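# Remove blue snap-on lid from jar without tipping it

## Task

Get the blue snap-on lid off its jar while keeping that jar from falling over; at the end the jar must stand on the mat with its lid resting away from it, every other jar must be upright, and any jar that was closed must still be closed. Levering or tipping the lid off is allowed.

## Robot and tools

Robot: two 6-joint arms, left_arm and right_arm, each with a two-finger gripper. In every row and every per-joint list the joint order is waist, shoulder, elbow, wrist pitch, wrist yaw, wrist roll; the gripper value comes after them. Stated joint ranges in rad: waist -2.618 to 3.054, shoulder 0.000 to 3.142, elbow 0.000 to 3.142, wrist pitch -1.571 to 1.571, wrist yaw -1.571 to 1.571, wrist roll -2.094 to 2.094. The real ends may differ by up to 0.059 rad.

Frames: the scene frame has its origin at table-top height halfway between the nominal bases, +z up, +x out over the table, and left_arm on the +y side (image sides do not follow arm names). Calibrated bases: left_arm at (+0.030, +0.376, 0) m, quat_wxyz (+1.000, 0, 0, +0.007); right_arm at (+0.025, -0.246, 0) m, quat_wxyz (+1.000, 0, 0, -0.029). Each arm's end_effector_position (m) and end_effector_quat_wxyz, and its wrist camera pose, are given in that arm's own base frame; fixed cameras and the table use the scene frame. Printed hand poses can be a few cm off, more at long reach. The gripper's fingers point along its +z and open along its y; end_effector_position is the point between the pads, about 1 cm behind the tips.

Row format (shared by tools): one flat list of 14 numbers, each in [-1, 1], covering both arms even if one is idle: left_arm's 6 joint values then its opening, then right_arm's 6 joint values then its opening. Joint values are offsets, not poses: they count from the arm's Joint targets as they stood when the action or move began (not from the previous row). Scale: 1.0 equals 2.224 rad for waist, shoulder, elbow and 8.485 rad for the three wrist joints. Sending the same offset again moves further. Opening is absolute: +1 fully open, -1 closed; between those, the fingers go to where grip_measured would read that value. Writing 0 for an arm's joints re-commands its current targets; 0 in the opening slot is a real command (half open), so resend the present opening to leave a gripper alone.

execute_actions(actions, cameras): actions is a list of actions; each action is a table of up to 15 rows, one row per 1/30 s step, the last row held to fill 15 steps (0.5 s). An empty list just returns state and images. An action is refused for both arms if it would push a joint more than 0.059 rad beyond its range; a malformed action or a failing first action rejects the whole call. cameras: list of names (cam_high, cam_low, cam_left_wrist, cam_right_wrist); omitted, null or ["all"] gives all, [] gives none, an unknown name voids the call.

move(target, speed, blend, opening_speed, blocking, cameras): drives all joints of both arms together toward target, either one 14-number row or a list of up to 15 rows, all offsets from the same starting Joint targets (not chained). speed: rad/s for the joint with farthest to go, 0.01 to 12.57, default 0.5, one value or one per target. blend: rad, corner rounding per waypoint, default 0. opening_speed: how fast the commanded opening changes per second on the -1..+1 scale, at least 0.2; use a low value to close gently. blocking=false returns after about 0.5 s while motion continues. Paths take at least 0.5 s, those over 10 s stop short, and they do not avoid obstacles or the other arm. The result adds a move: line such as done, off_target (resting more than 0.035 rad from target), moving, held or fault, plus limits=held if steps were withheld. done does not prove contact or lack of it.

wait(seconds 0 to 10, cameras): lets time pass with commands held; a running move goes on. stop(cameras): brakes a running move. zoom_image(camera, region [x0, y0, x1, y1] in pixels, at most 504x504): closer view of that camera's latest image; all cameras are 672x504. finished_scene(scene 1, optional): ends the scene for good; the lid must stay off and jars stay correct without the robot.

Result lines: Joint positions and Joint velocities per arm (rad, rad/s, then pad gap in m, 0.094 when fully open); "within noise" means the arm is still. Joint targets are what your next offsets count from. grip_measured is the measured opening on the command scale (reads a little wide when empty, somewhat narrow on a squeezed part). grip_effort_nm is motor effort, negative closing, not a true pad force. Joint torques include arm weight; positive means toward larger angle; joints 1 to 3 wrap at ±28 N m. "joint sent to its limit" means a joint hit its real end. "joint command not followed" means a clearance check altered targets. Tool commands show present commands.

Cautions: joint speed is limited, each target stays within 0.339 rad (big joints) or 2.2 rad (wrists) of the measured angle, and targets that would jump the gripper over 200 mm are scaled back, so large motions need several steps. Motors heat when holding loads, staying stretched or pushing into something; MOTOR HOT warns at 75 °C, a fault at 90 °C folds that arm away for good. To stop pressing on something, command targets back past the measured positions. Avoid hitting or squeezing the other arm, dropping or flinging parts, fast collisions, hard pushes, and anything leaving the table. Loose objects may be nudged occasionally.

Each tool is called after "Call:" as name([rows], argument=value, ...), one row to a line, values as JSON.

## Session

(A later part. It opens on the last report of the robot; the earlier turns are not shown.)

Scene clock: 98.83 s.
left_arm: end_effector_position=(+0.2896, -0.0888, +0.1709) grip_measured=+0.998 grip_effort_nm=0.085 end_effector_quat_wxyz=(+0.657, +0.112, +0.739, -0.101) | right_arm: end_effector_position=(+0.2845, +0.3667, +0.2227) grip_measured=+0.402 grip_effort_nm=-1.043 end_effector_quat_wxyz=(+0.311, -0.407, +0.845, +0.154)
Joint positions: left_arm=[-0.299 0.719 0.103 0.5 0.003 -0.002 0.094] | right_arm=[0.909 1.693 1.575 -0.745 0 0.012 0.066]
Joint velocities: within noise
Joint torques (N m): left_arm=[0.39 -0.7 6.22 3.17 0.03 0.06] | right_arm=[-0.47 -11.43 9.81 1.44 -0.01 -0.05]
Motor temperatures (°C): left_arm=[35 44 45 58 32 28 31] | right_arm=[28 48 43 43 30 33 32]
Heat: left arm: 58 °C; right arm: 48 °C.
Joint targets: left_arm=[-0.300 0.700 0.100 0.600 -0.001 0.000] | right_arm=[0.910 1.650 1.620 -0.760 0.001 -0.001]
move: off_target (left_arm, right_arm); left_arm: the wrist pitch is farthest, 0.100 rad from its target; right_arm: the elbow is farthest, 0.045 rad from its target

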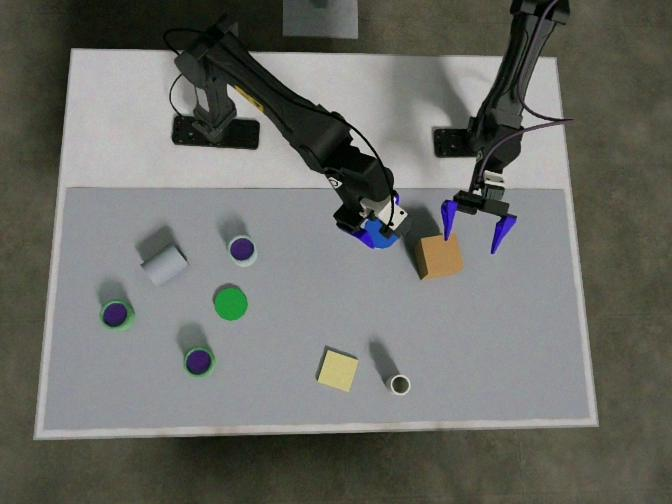

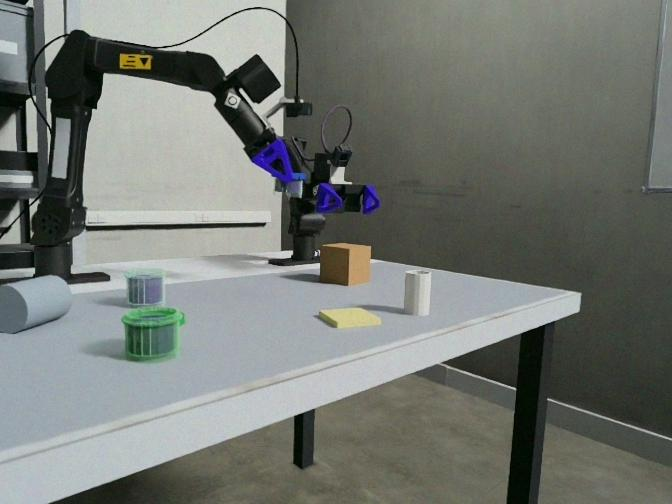

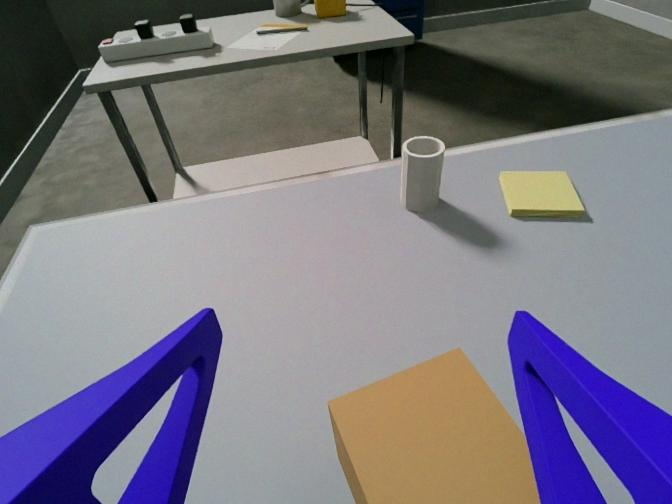

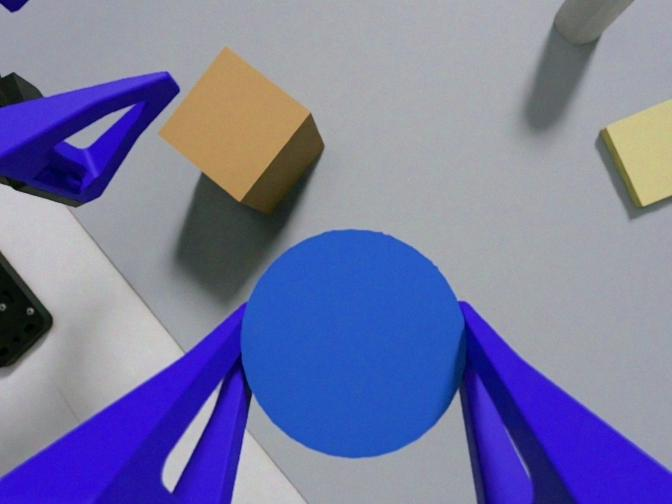

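Call:
move([
  [0,-0.0337,-0.0045,0.0189,0,0,1,0,-0.0157,0.009,0,0,0,0.05],
  [-0.2248,-0.0337,-0.0045,0.0189,0,0,1,0,-0.0157,0.009,0,0,0,0.05],
], speed=0.5)

Call:
zoom_image(camera="cam_low", region=[220, 100, 380, 220])

Call:
zoom_image(camera="cam_high", region=[330, 180, 450, 270])

Scene clock: 101.47 s.
left_arm: end_effector_position=(+0.2060, -0.2122, +0.2298) grip_measured=+0.998 grip_effort_nm=0.081 end_effector_quat_wxyz=(+0.688, +0.260, +0.611, -0.294) | right_arm: end_effector_position=(+0.2833, +0.3652, +0.2455) grip_measured=+0.402 grip_effort_nm=-1.048 end_effector_quat_wxyz=(+0.332, -0.403, +0.837, +0.164)
Joint positions: left_arm=[-0.801 0.641 0.094 0.667 0.004 -0.002 0.094] | right_arm=[0.909 1.658 1.594 -0.748 0 0.012 0.066]
Joint velocities: within noise
Joint torques (N m): left_arm=[-0.25 -0.12 6.24 2.99 0.04 0.06] | right_arm=[-0.36 -11.12 10.04 1.54 -0.01 -0.12]
Motor temperatures (°C): left_arm=[35 44 45 58 32 28 31] | right_arm=[28 48 43 43 30 33 32]
Heat: left arm: 58 °C; right arm: 48 °C.
Joint targets: left_arm=[-0.800 0.625 0.090 0.761 -0.001 0.000] | right_arm=[0.910 1.615 1.640 -0.760 0.001 -0.001]
move: off_target (left_arm, right_arm); left_arm: the wrist pitch is farthest, 0.093 rad from its target; right_arm: the elbow is farthest, 0.046 rad from its target

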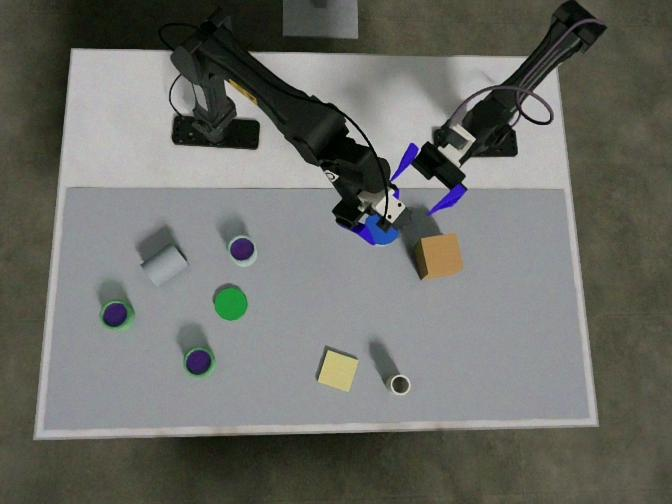

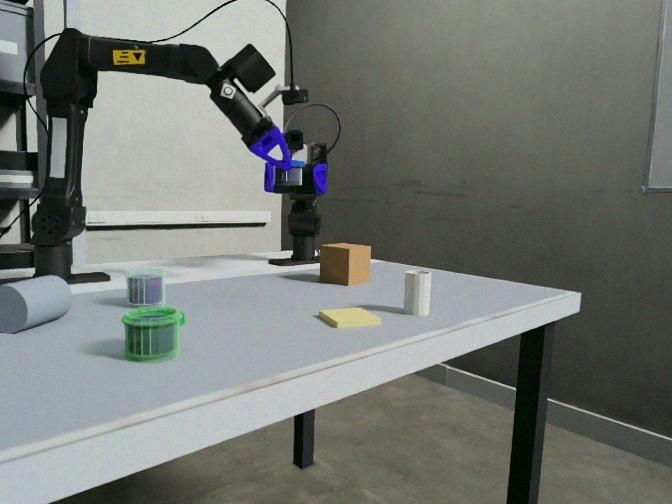

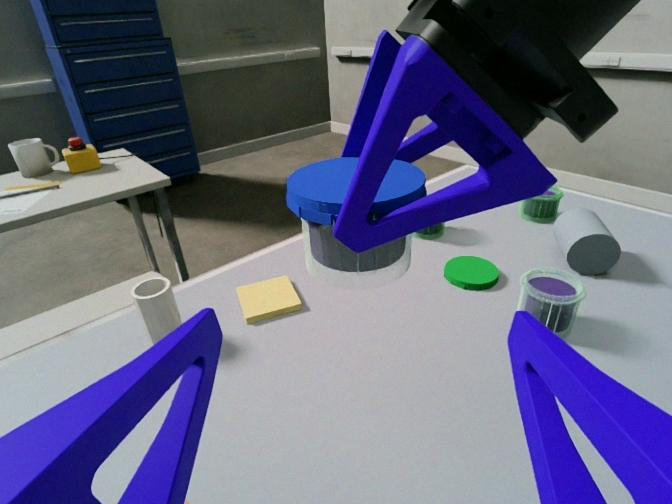

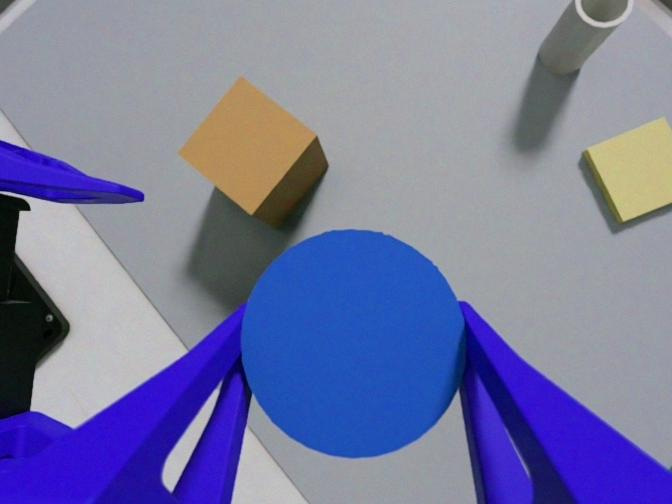

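Scaled by 3.150 from the camera's 672x504 image, which has a finer 960x720 frame.

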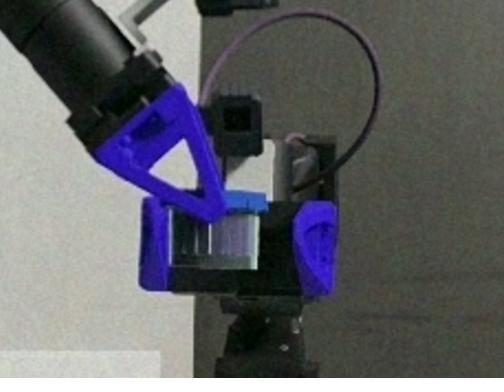

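Scaled by 4.200 from the camera's 672x504 image, which has a finer 960x720 frame.

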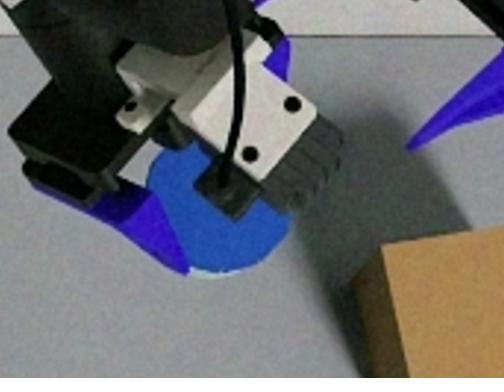

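Call:
move(target=[0,0.2181,0.036,0.0541,0,0,1,0,0,0,0,0,0,0.05], speed=0.4)

Call:
zoom_image(camera="cam_low", region=[220, 100, 380, 220])

Scene clock: 104.50 s.
left_arm: end_effector_position=(+0.2332, -0.2402, +0.2180) grip_measured=+0.998 grip_effort_nm=0.081 end_effector_quat_wxyz=(+0.694, +0.257, +0.604, -0.296) | right_arm: end_effector_position=(+0.2833, +0.3652, +0.2455) grip_measured=+0.402 grip_effort_nm=-1.053 end_effector_quat_wxyz=(+0.332, -0.403, +0.837, +0.164)
Joint positions: left_arm=[-0.801 1.115 0.126 1.127 0.004 -0.002 0.094] | right_arm=[0.909 1.658 1.594 -0.748 0 0.012 0.066]
Joint velocities: within noise
Joint torques (N m): left_arm=[-0.28 -1.16 9.05 2.98 0.02 0.07] | right_arm=[-0.47 -11.11 10.11 1.57 -0.04 -0.08]
Motor temperatures (°C): left_arm=[35 44 45 58 32 28 31] | right_arm=[28 48 43 42 30 33 33]
Heat: left arm: 58 °C; right arm: 48 °C.
Joint targets: left_arm=[-0.800 1.110 0.170 1.220 -0.001 0.000] | right_arm=[0.910 1.615 1.640 -0.760 0.001 -0.001]
move: off_target (left_arm, right_arm); left_arm: the wrist pitch is farthest, 0.093 rad from its target; right_arm: the elbow is farthest, 0.046 rad from its target

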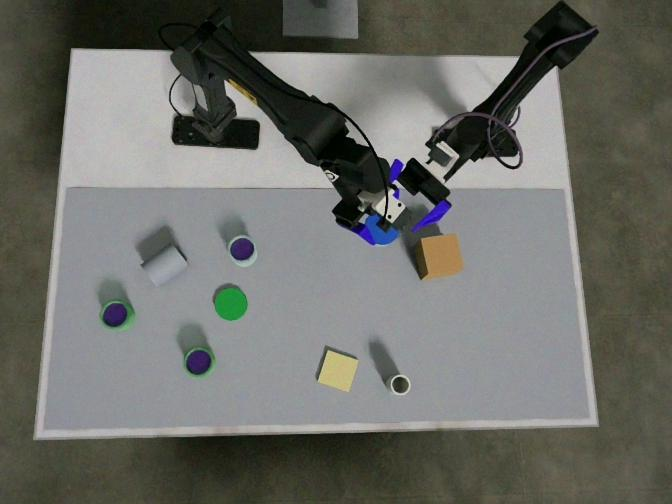

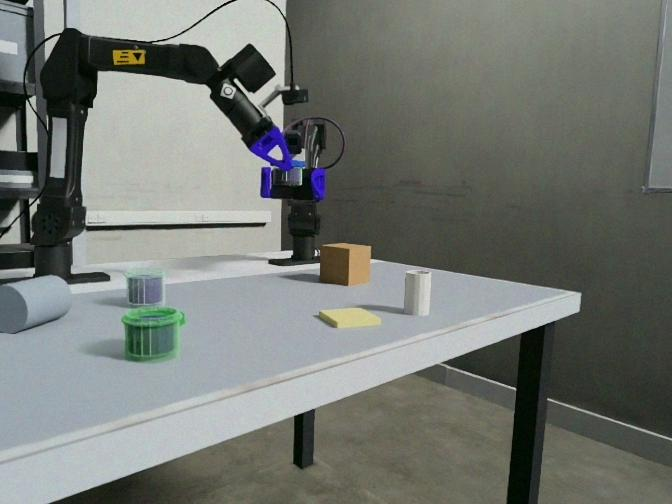

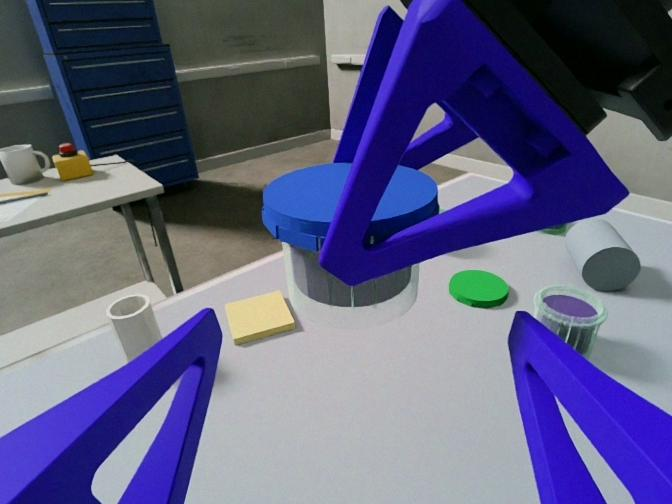

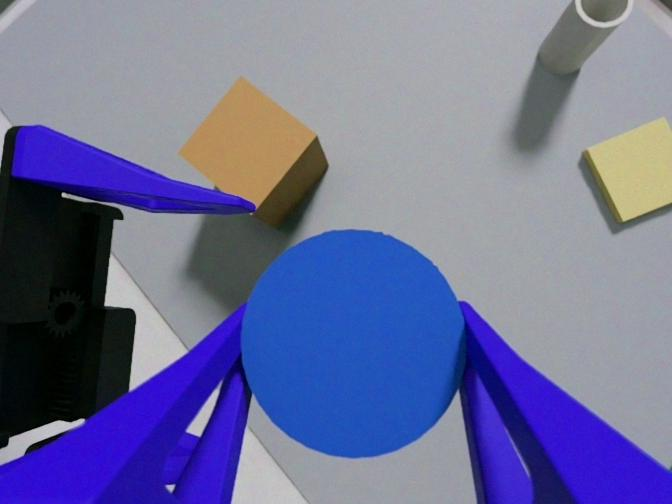

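Scaled by 3.150 from the camera's 672x504 image, which has a finer 960x720 frame.

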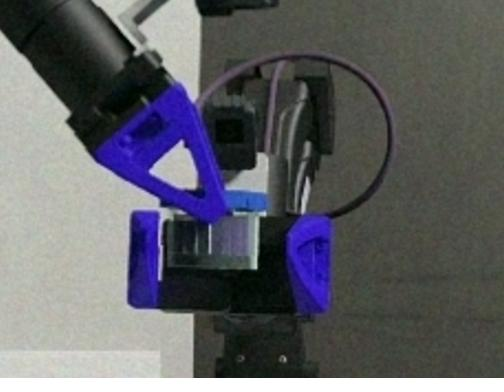

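Call:
move(target=[0.0065,0.0809,0.0562,0.0067,0,0,1,0,0,0,0,0,0,0.05], speed=0.25)

Call:
zoom_image(camera="cam_low", region=[220, 100, 380, 220])

Scene clock: 108.07 s.
left_arm: end_effector_position=(+0.2582, -0.2643, +0.2272) grip_measured=+0.998 grip_effort_nm=0.081 end_effector_quat_wxyz=(+0.696, +0.255, +0.603, -0.296) | right_arm: end_effector_position=(+0.2833, +0.3652, +0.2455) grip_measured=+0.402 grip_effort_nm=-1.043 end_effector_quat_wxyz=(+0.332, -0.403, +0.837, +0.164)
Joint positions: left_arm=[-0.798 1.293 0.253 1.184 0.004 -0.002 0.094] | right_arm=[0.909 1.658 1.594 -0.748 0 0.012 0.066]
Joint velocities: within noise
Joint torques (N m): left_arm=[0.51 -2.29 8.66 2.97 0.03 0.02] | right_arm=[-0.47 -11.12 10.13 1.55 -0.06 -0.05]
Motor temperatures (°C): left_arm=[34 44 45 58 32 28 31] | right_arm=[28 49 43 42 30 33 33]
Heat: left arm: 58 °C; right arm: 49 °C.
Joint targets: left_arm=[-0.786 1.290 0.295 1.276 -0.001 0.000] | right_arm=[0.910 1.615 1.640 -0.760 0.001 -0.001]
move: off_target (left_arm, right_arm); left_arm: the wrist pitch is farthest, 0.093 rad from its target; right_arm: the elbow is farthest, 0.046 rad from its target

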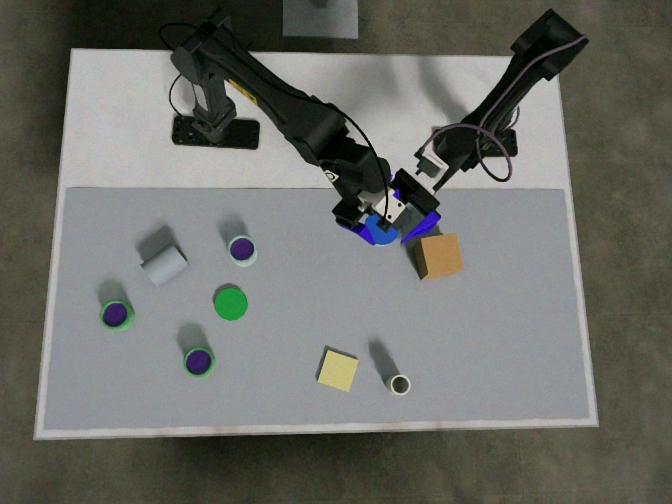

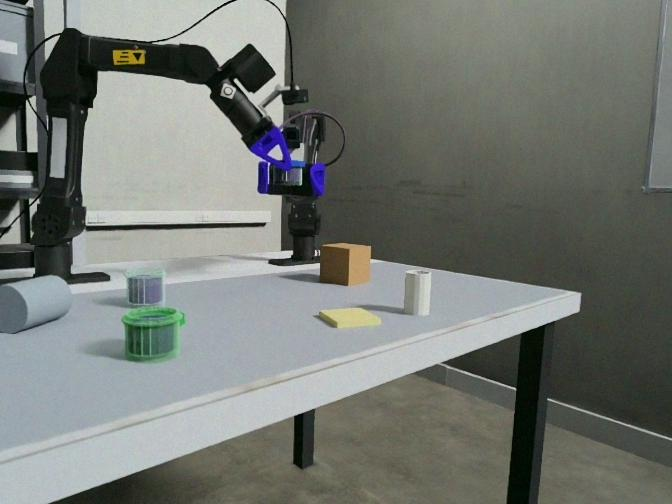

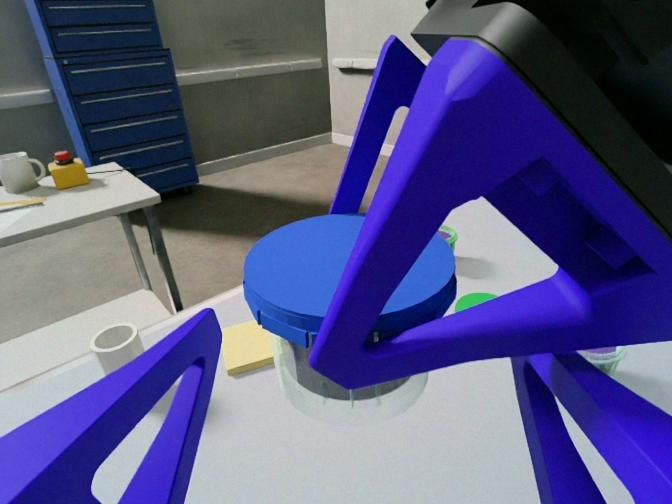

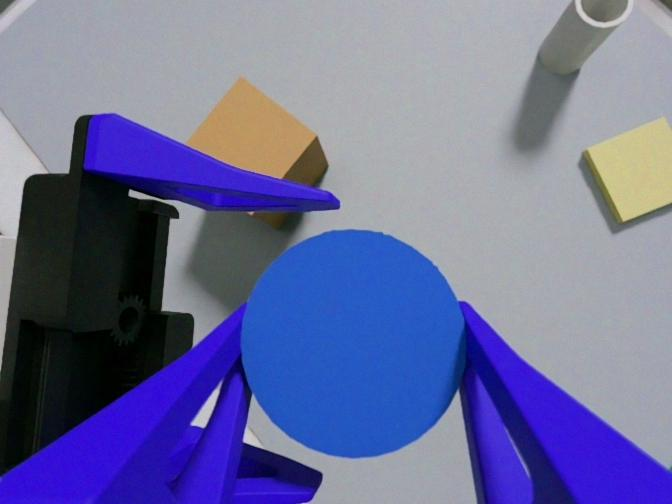

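Scaled by 3.150 from the camera's 672x504 image, which has a finer 960x720 frame.

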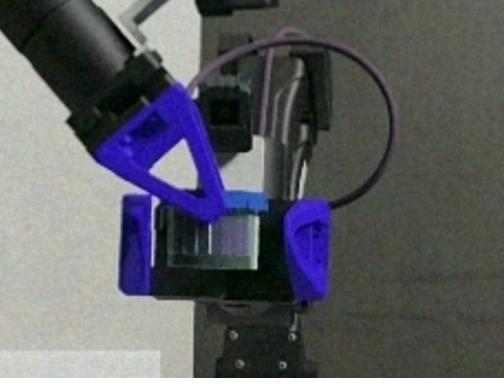

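Call:
move(target=[0.005,0.0396,0.0103,0.0064,0,0,1,0,0,0,0,0,0,0.05], speed=0.2)

Call:
zoom_image(camera="cam_low", region=[220, 100, 380, 220])

Scene clock: 110.80 s.
left_arm: end_effector_position=(+0.2687, -0.2693, +0.2182) grip_measured=+0.998 grip_effort_nm=0.085 end_effector_quat_wxyz=(+0.692, +0.252, +0.610, -0.293) | right_arm: end_effector_position=(+0.2833, +0.3652, +0.2455) grip_measured=+0.402 grip_effort_nm=-1.048 end_effector_quat_wxyz=(+0.332, -0.403, +0.837, +0.164)
Joint positions: left_arm=[-0.787 1.381 0.276 1.235 0.004 -0.01 0.094] | right_arm=[0.909 1.658 1.594 -0.748 0 0.012 0.066]
Joint velocities: within noise
Joint torques (N m): left_arm=[0.53 -2.77 8.38 3 0.01 0.06] | right_arm=[-0.57 -11.25 10.07 1.53 -0.07 -0.1]
Motor temperatures (°C): left_arm=[34 44 45 58 32 28 31] | right_arm=[28 49 43 42 29 33 33]
Heat: left arm: 58 °C; right arm: 49 °C.
Joint targets: left_arm=[-0.775 1.378 0.318 1.331 -0.001 0.000] | right_arm=[0.910 1.615 1.640 -0.760 0.001 -0.001]
move: off_target (left_arm, right_arm); left_arm: the wrist pitch is farthest, 0.096 rad from its target; right_arm: the elbow is farthest, 0.046 rad from its target

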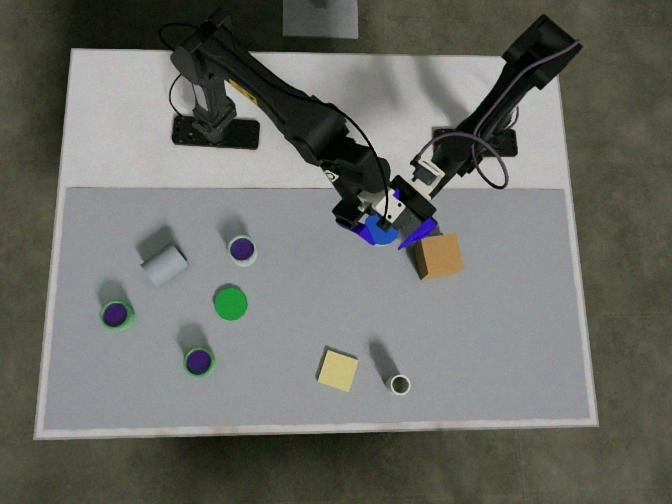

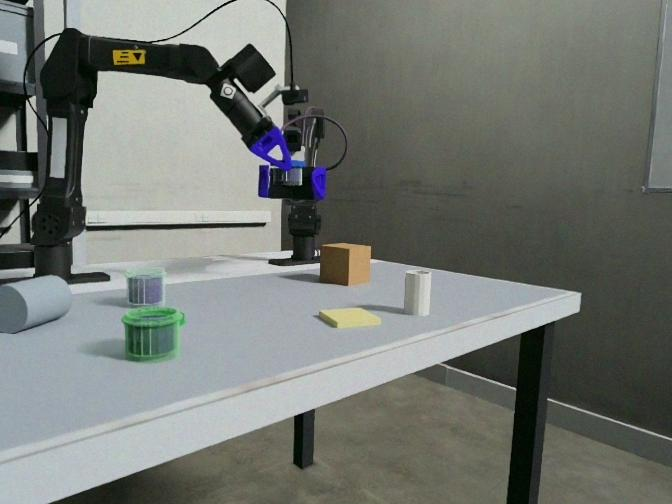

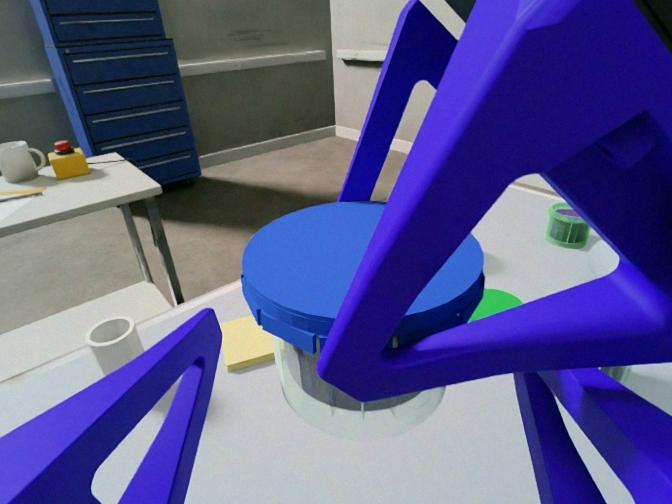

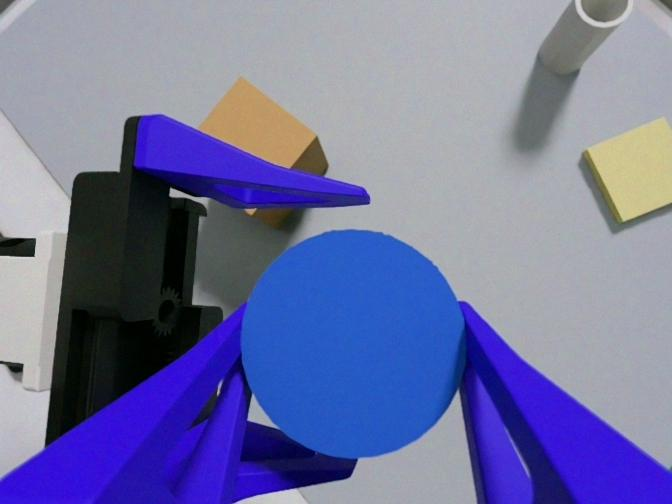

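Scaled by 3.150 from the camera's 672x504 image, which has a finer 960x720 frame.

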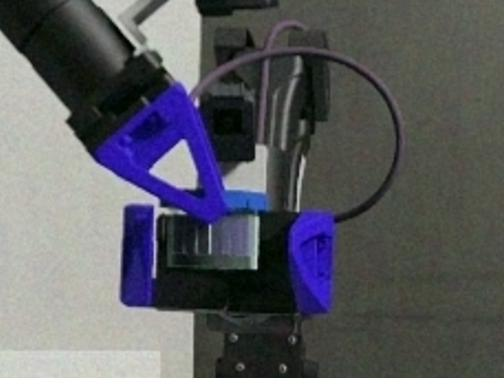

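Call:
move(target=[0,0,0,0,0,0,0.0,0,0,0,0,0,0,0.05], opening_speed=0.5)

Call:
zoom_image(camera="cam_low", region=[220, 100, 380, 220])

Scene clock: 113.40 s.
left_arm: end_effector_position=(+0.2684, -0.2694, +0.2186) grip_measured=+0.152 grip_effort_nm=-1.033 end_effector_quat_wxyz=(+0.692, +0.252, +0.609, -0.293) | right_arm: end_effector_position=(+0.2833, +0.3652, +0.2455) grip_measured=+0.402 grip_effort_nm=-1.043 end_effector_quat_wxyz=(+0.332, -0.403, +0.837, +0.164)
Joint positions: left_arm=[-0.787 1.381 0.276 1.236 0.006 -0.01 0.054] | right_arm=[0.909 1.658 1.594 -0.748 0 0.012 0.066]
Joint velocities: within noise
Joint torques (N m): left_arm=[0.5 -2.81 8.43 2.99 0.01 0.07] | right_arm=[-0.44 -11.34 9.78 1.58 -0.06 -0.07]
Motor temperatures (°C): left_arm=[34 44 45 58 32 28 31] | right_arm=[28 49 43 42 29 33 33]
Heat: left arm: 58 °C; right arm: 49 °C.
Joint targets: left_arm=[-0.775 1.378 0.318 1.331 -0.001 0.000] | right_arm=[0.910 1.615 1.640 -0.760 0.001 -0.001]
move: off_target (left_arm, right_arm); left_arm: the wrist pitch is farthest, 0.095 rad from its target; right_arm: the elbow is farthest, 0.046 rad from its target

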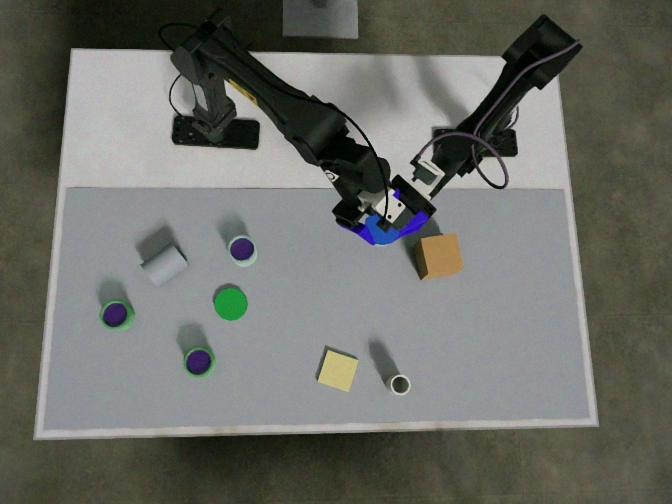

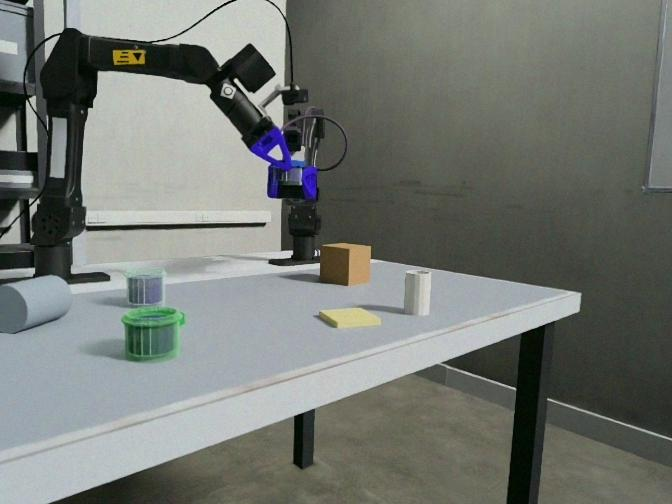

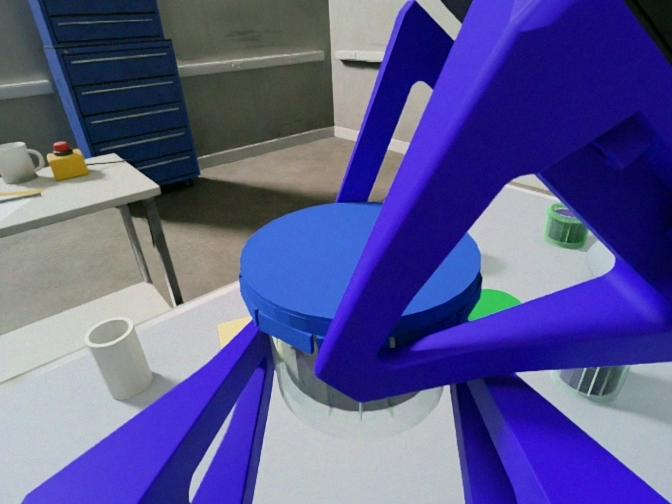

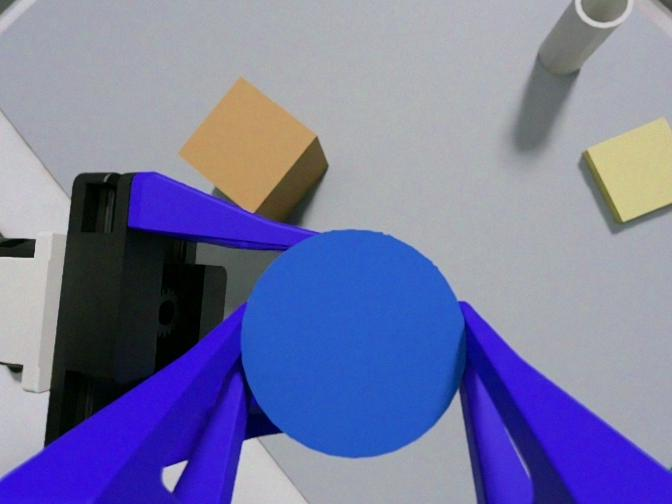

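Scaled by 3.150 from the camera's 672x504 image, which has a finer 960x720 frame.

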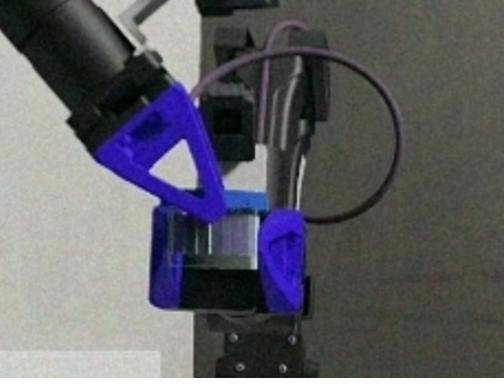

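Call:
move(target=[0,0.0225,0,0.0059,0,0,0.0,0,-0.054,0.0,0.0,0,0,0.05], speed=0.15)

Call:
zoom_image(camera="cam_low", region=[220, 100, 380, 220])

Scene clock: 114.97 s.
left_arm: end_effector_position=(+0.2649, -0.2774, +0.2478) grip_measured=+0.151 grip_effort_nm=-1.043 end_effector_quat_wxyz=(+0.727, +0.257, +0.558, -0.307) | right_arm: end_effector_position=(+0.2781, +0.3559, +0.2777) grip_measured=+0.402 grip_effort_nm=-1.048 end_effector_quat_wxyz=(+0.367, -0.395, +0.825, +0.171)
Joint positions: left_arm=[-0.795 1.419 0.308 1.359 0.035 0.023 0.054] | right_arm=[0.915 1.584 1.594 -0.748 0.025 0.012 0.066]
Joint velocities: within noise
Joint torques (N m): left_arm=[1.11 -2.09 5.85 2.03 -0.26 -0.18] | right_arm=[-0.53 -14.89 9.84 1.64 -0.15 -0.12]
Motor temperatures (°C): left_arm=[34 44 45 57 32 28 31] | right_arm=[28 49 43 42 29 33 33]
Heat: left arm: 57 °C; right arm: 49 °C.
Joint targets: left_arm=[-0.775 1.429 0.318 1.381 -0.001 0.000] | right_arm=[0.910 1.495 1.640 -0.760 0.001 -0.001]
move: off_target (left_arm, right_arm); left_arm: the wrist yaw is farthest, 0.036 rad from its target; right_arm: the shoulder is farthest, 0.089 rad from its target

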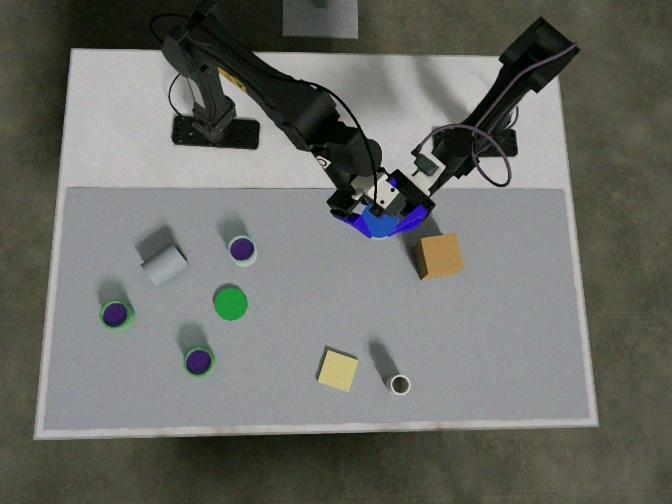

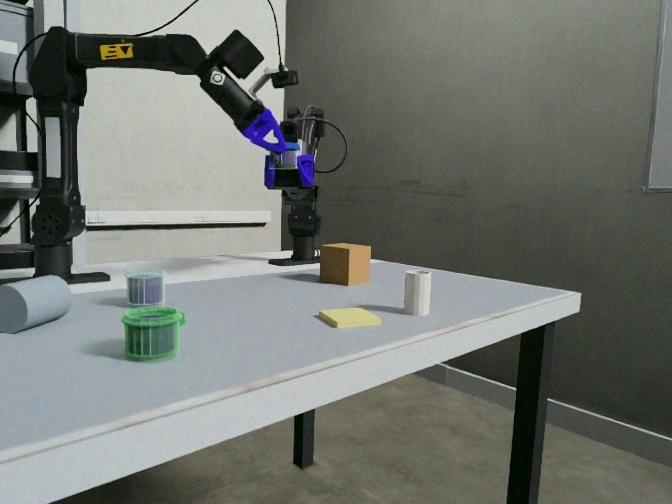

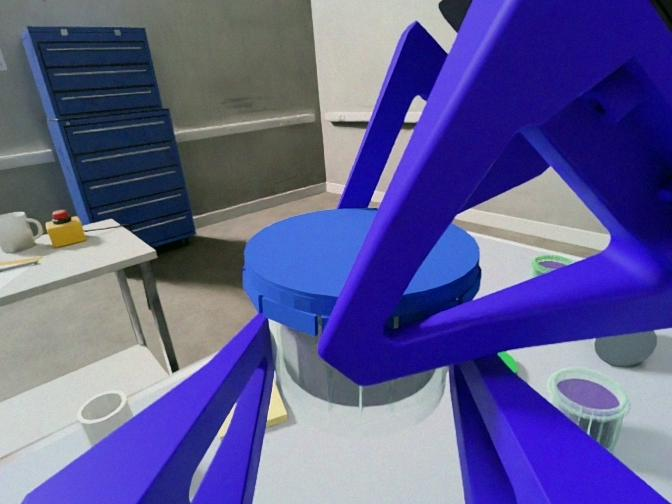

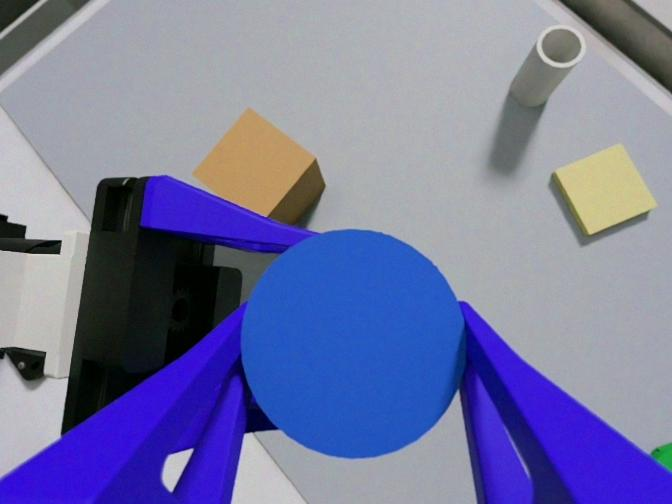

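Scaled by 3.150 from the camera's 672x504 image, which has a finer 960x720 frame.

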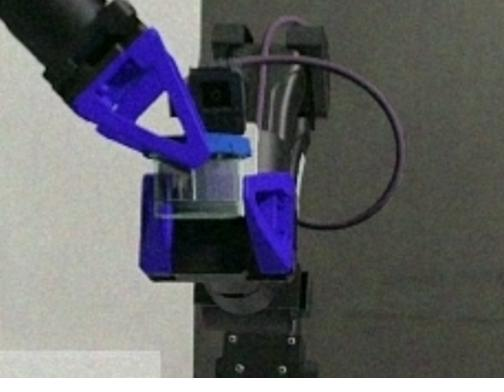

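Call:
move(target=[0,0.04,-0.03,0.0,0,0,0.0,0,-0.01,0.0,0.0,0,0,0.05], speed=0.15)

Call:
zoom_image(camera="cam_low", region=[220, 100, 380, 220])

Scene clock: 116.27 s.
left_arm: end_effector_position=(+0.2619, -0.2792, +0.2406) grip_measured=+0.151 grip_effort_nm=-1.048 end_effector_quat_wxyz=(+0.731, +0.258, +0.549, -0.313) | right_arm: end_effector_position=(+0.2748, +0.3538, +0.2738) grip_measured=+0.402 grip_effort_nm=-1.043 end_effector_quat_wxyz=(+0.359, -0.397, +0.829, +0.165)
Joint positions: left_arm=[-0.799 1.491 0.288 1.471 0.044 0.023 0.054] | right_arm=[0.921 1.584 1.594 -0.769 0.033 0.015 0.066]
Joint velocities: within noise
Joint torques (N m): left_arm=[1.51 -1.03 1.96 0.71 -0.38 -0.21] | right_arm=[-0.7 -16.87 9.84 1.86 -0.21 -0.13]
Motor temperatures (°C): left_arm=[34 44 45 57 32 28 31] | right_arm=[28 50 43 42 29 33 33]
Heat: left arm: 57 °C; right arm: 50 °C.
Joint targets: left_arm=[-0.775 1.517 0.251 1.381 -0.001 0.000] | right_arm=[0.910 1.473 1.640 -0.760 0.001 -0.001]
move: off_target (left_arm, right_arm); left_arm: the wrist pitch is farthest, 0.090 rad from its target; right_arm: the shoulder is farthest, 0.111 rad from its target

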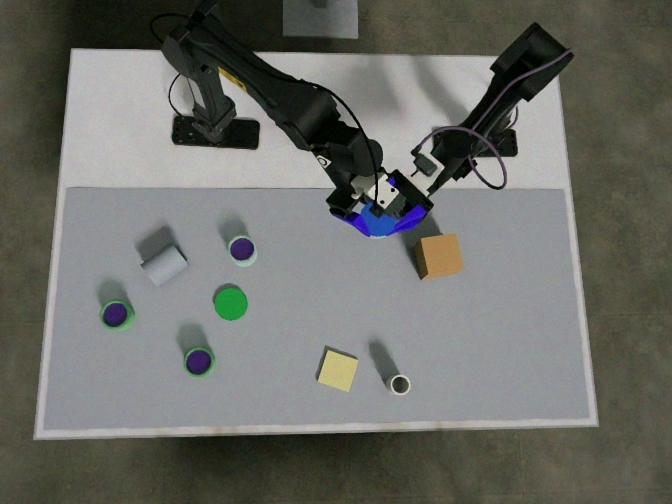

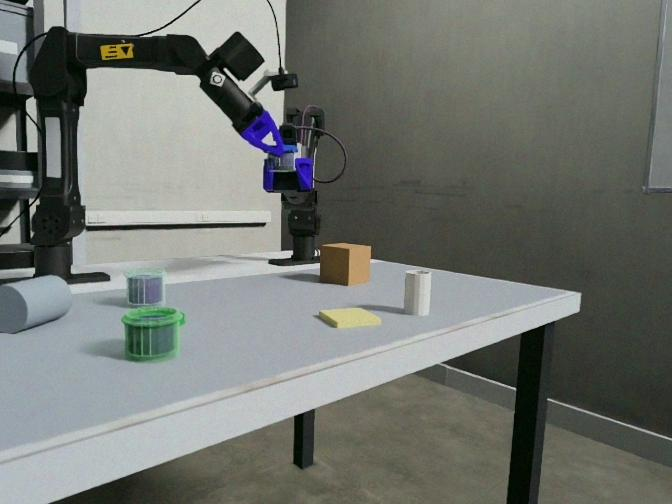

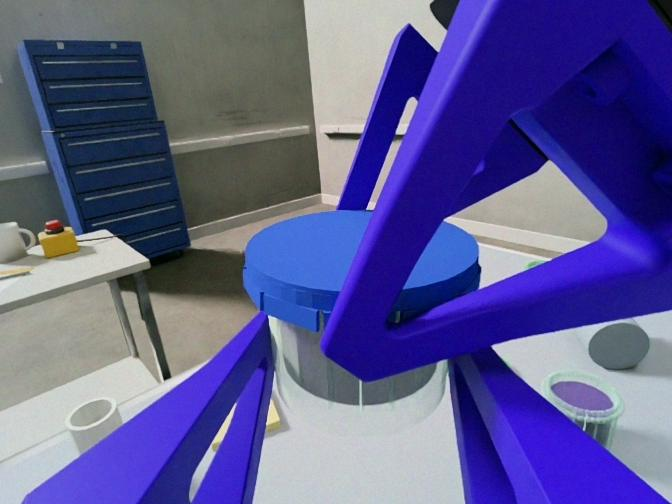

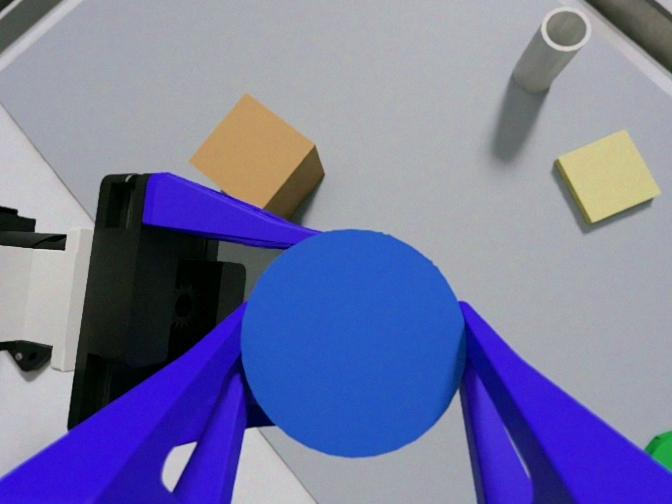

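Scaled by 3.150 from the camera's 672x504 image, which has a finer 960x720 frame.

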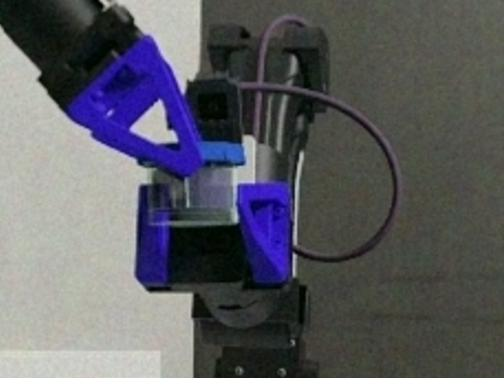

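Call:
move(target=[0,0,0,0.0,0,0,0.0,0,-0.01,0.0,0.0,0,0.035,0.05], speed=0.3)

Call:
zoom_image(camera="cam_low", region=[220, 100, 380, 220])

Scene clock: 118.53 s.
left_arm: end_effector_position=(+0.2533, -0.2857, +0.2426) grip_measured=+0.151 grip_effort_nm=-1.043 end_effector_quat_wxyz=(+0.720, +0.268, +0.540, -0.343) | right_arm: end_effector_position=(+0.2685, +0.3454, +0.2755) grip_measured=+0.402 grip_effort_nm=-1.048 end_effector_quat_wxyz=(+0.334, -0.319, +0.866, +0.193)
Joint positions: left_arm=[-0.802 1.491 0.288 1.48 0.098 -0.013 0.054] | right_arm=[0.92 1.563 1.594 -0.811 0.03 0.2 0.066]
Joint velocities: within noise
Joint torques (N m): left_arm=[1.69 -0.94 2.13 0.59 -0.87 0.05] | right_arm=[-0.54 -16.85 9.8 2.24 -0.12 0.88]
Motor temperatures (°C): left_arm=[34 44 45 56 32 28 31] | right_arm=[28 51 43 42 29 33 33]
Heat: left arm: 56 °C; right arm: 51 °C.
Joint targets: left_arm=[-0.775 1.517 0.251 1.381 -0.001 0.000] | right_arm=[0.910 1.451 1.640 -0.760 0.001 0.296]
move: off_target (left_arm, right_arm); left_arm: the wrist pitch is farthest, 0.099 rad from its target; right_arm: the shoulder is farthest, 0.112 rad from its target

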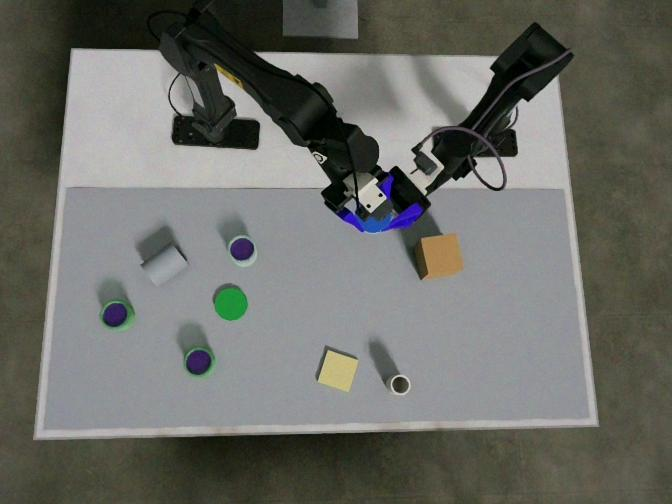

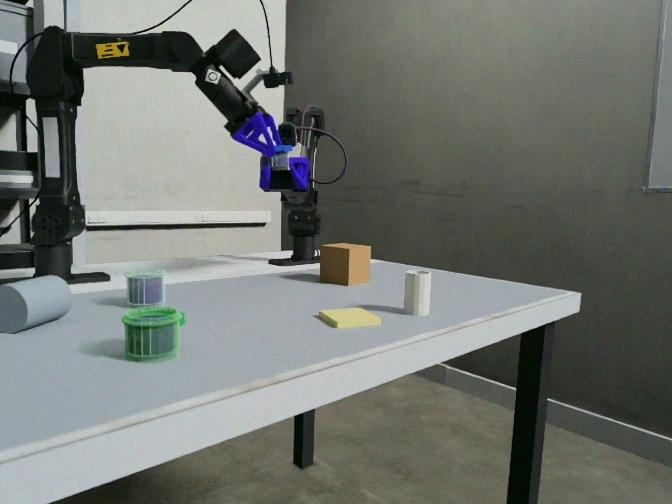

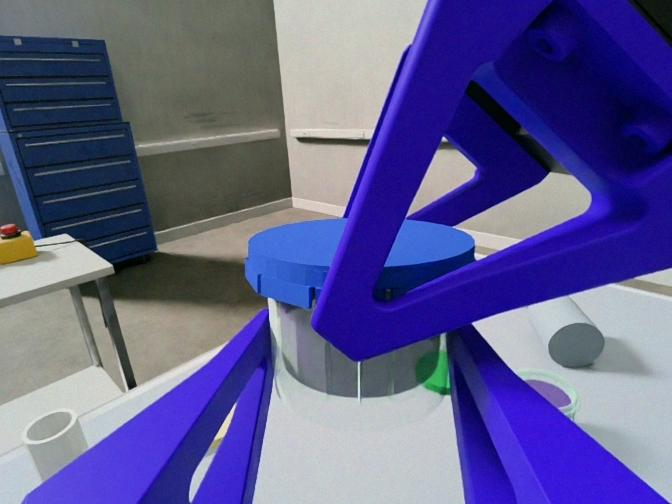

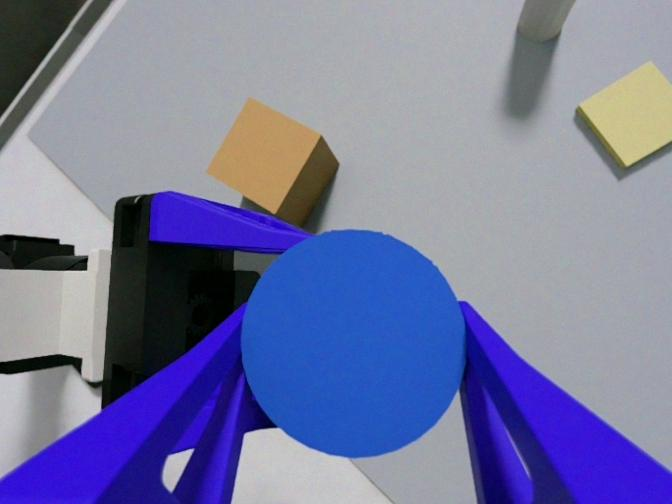

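Scaled by 3.150 from the camera's 672x504 image, which has a finer 960x720 frame.

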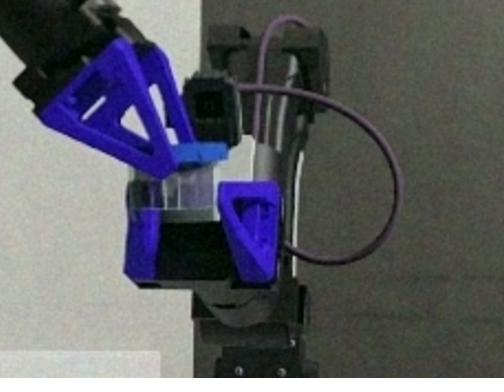

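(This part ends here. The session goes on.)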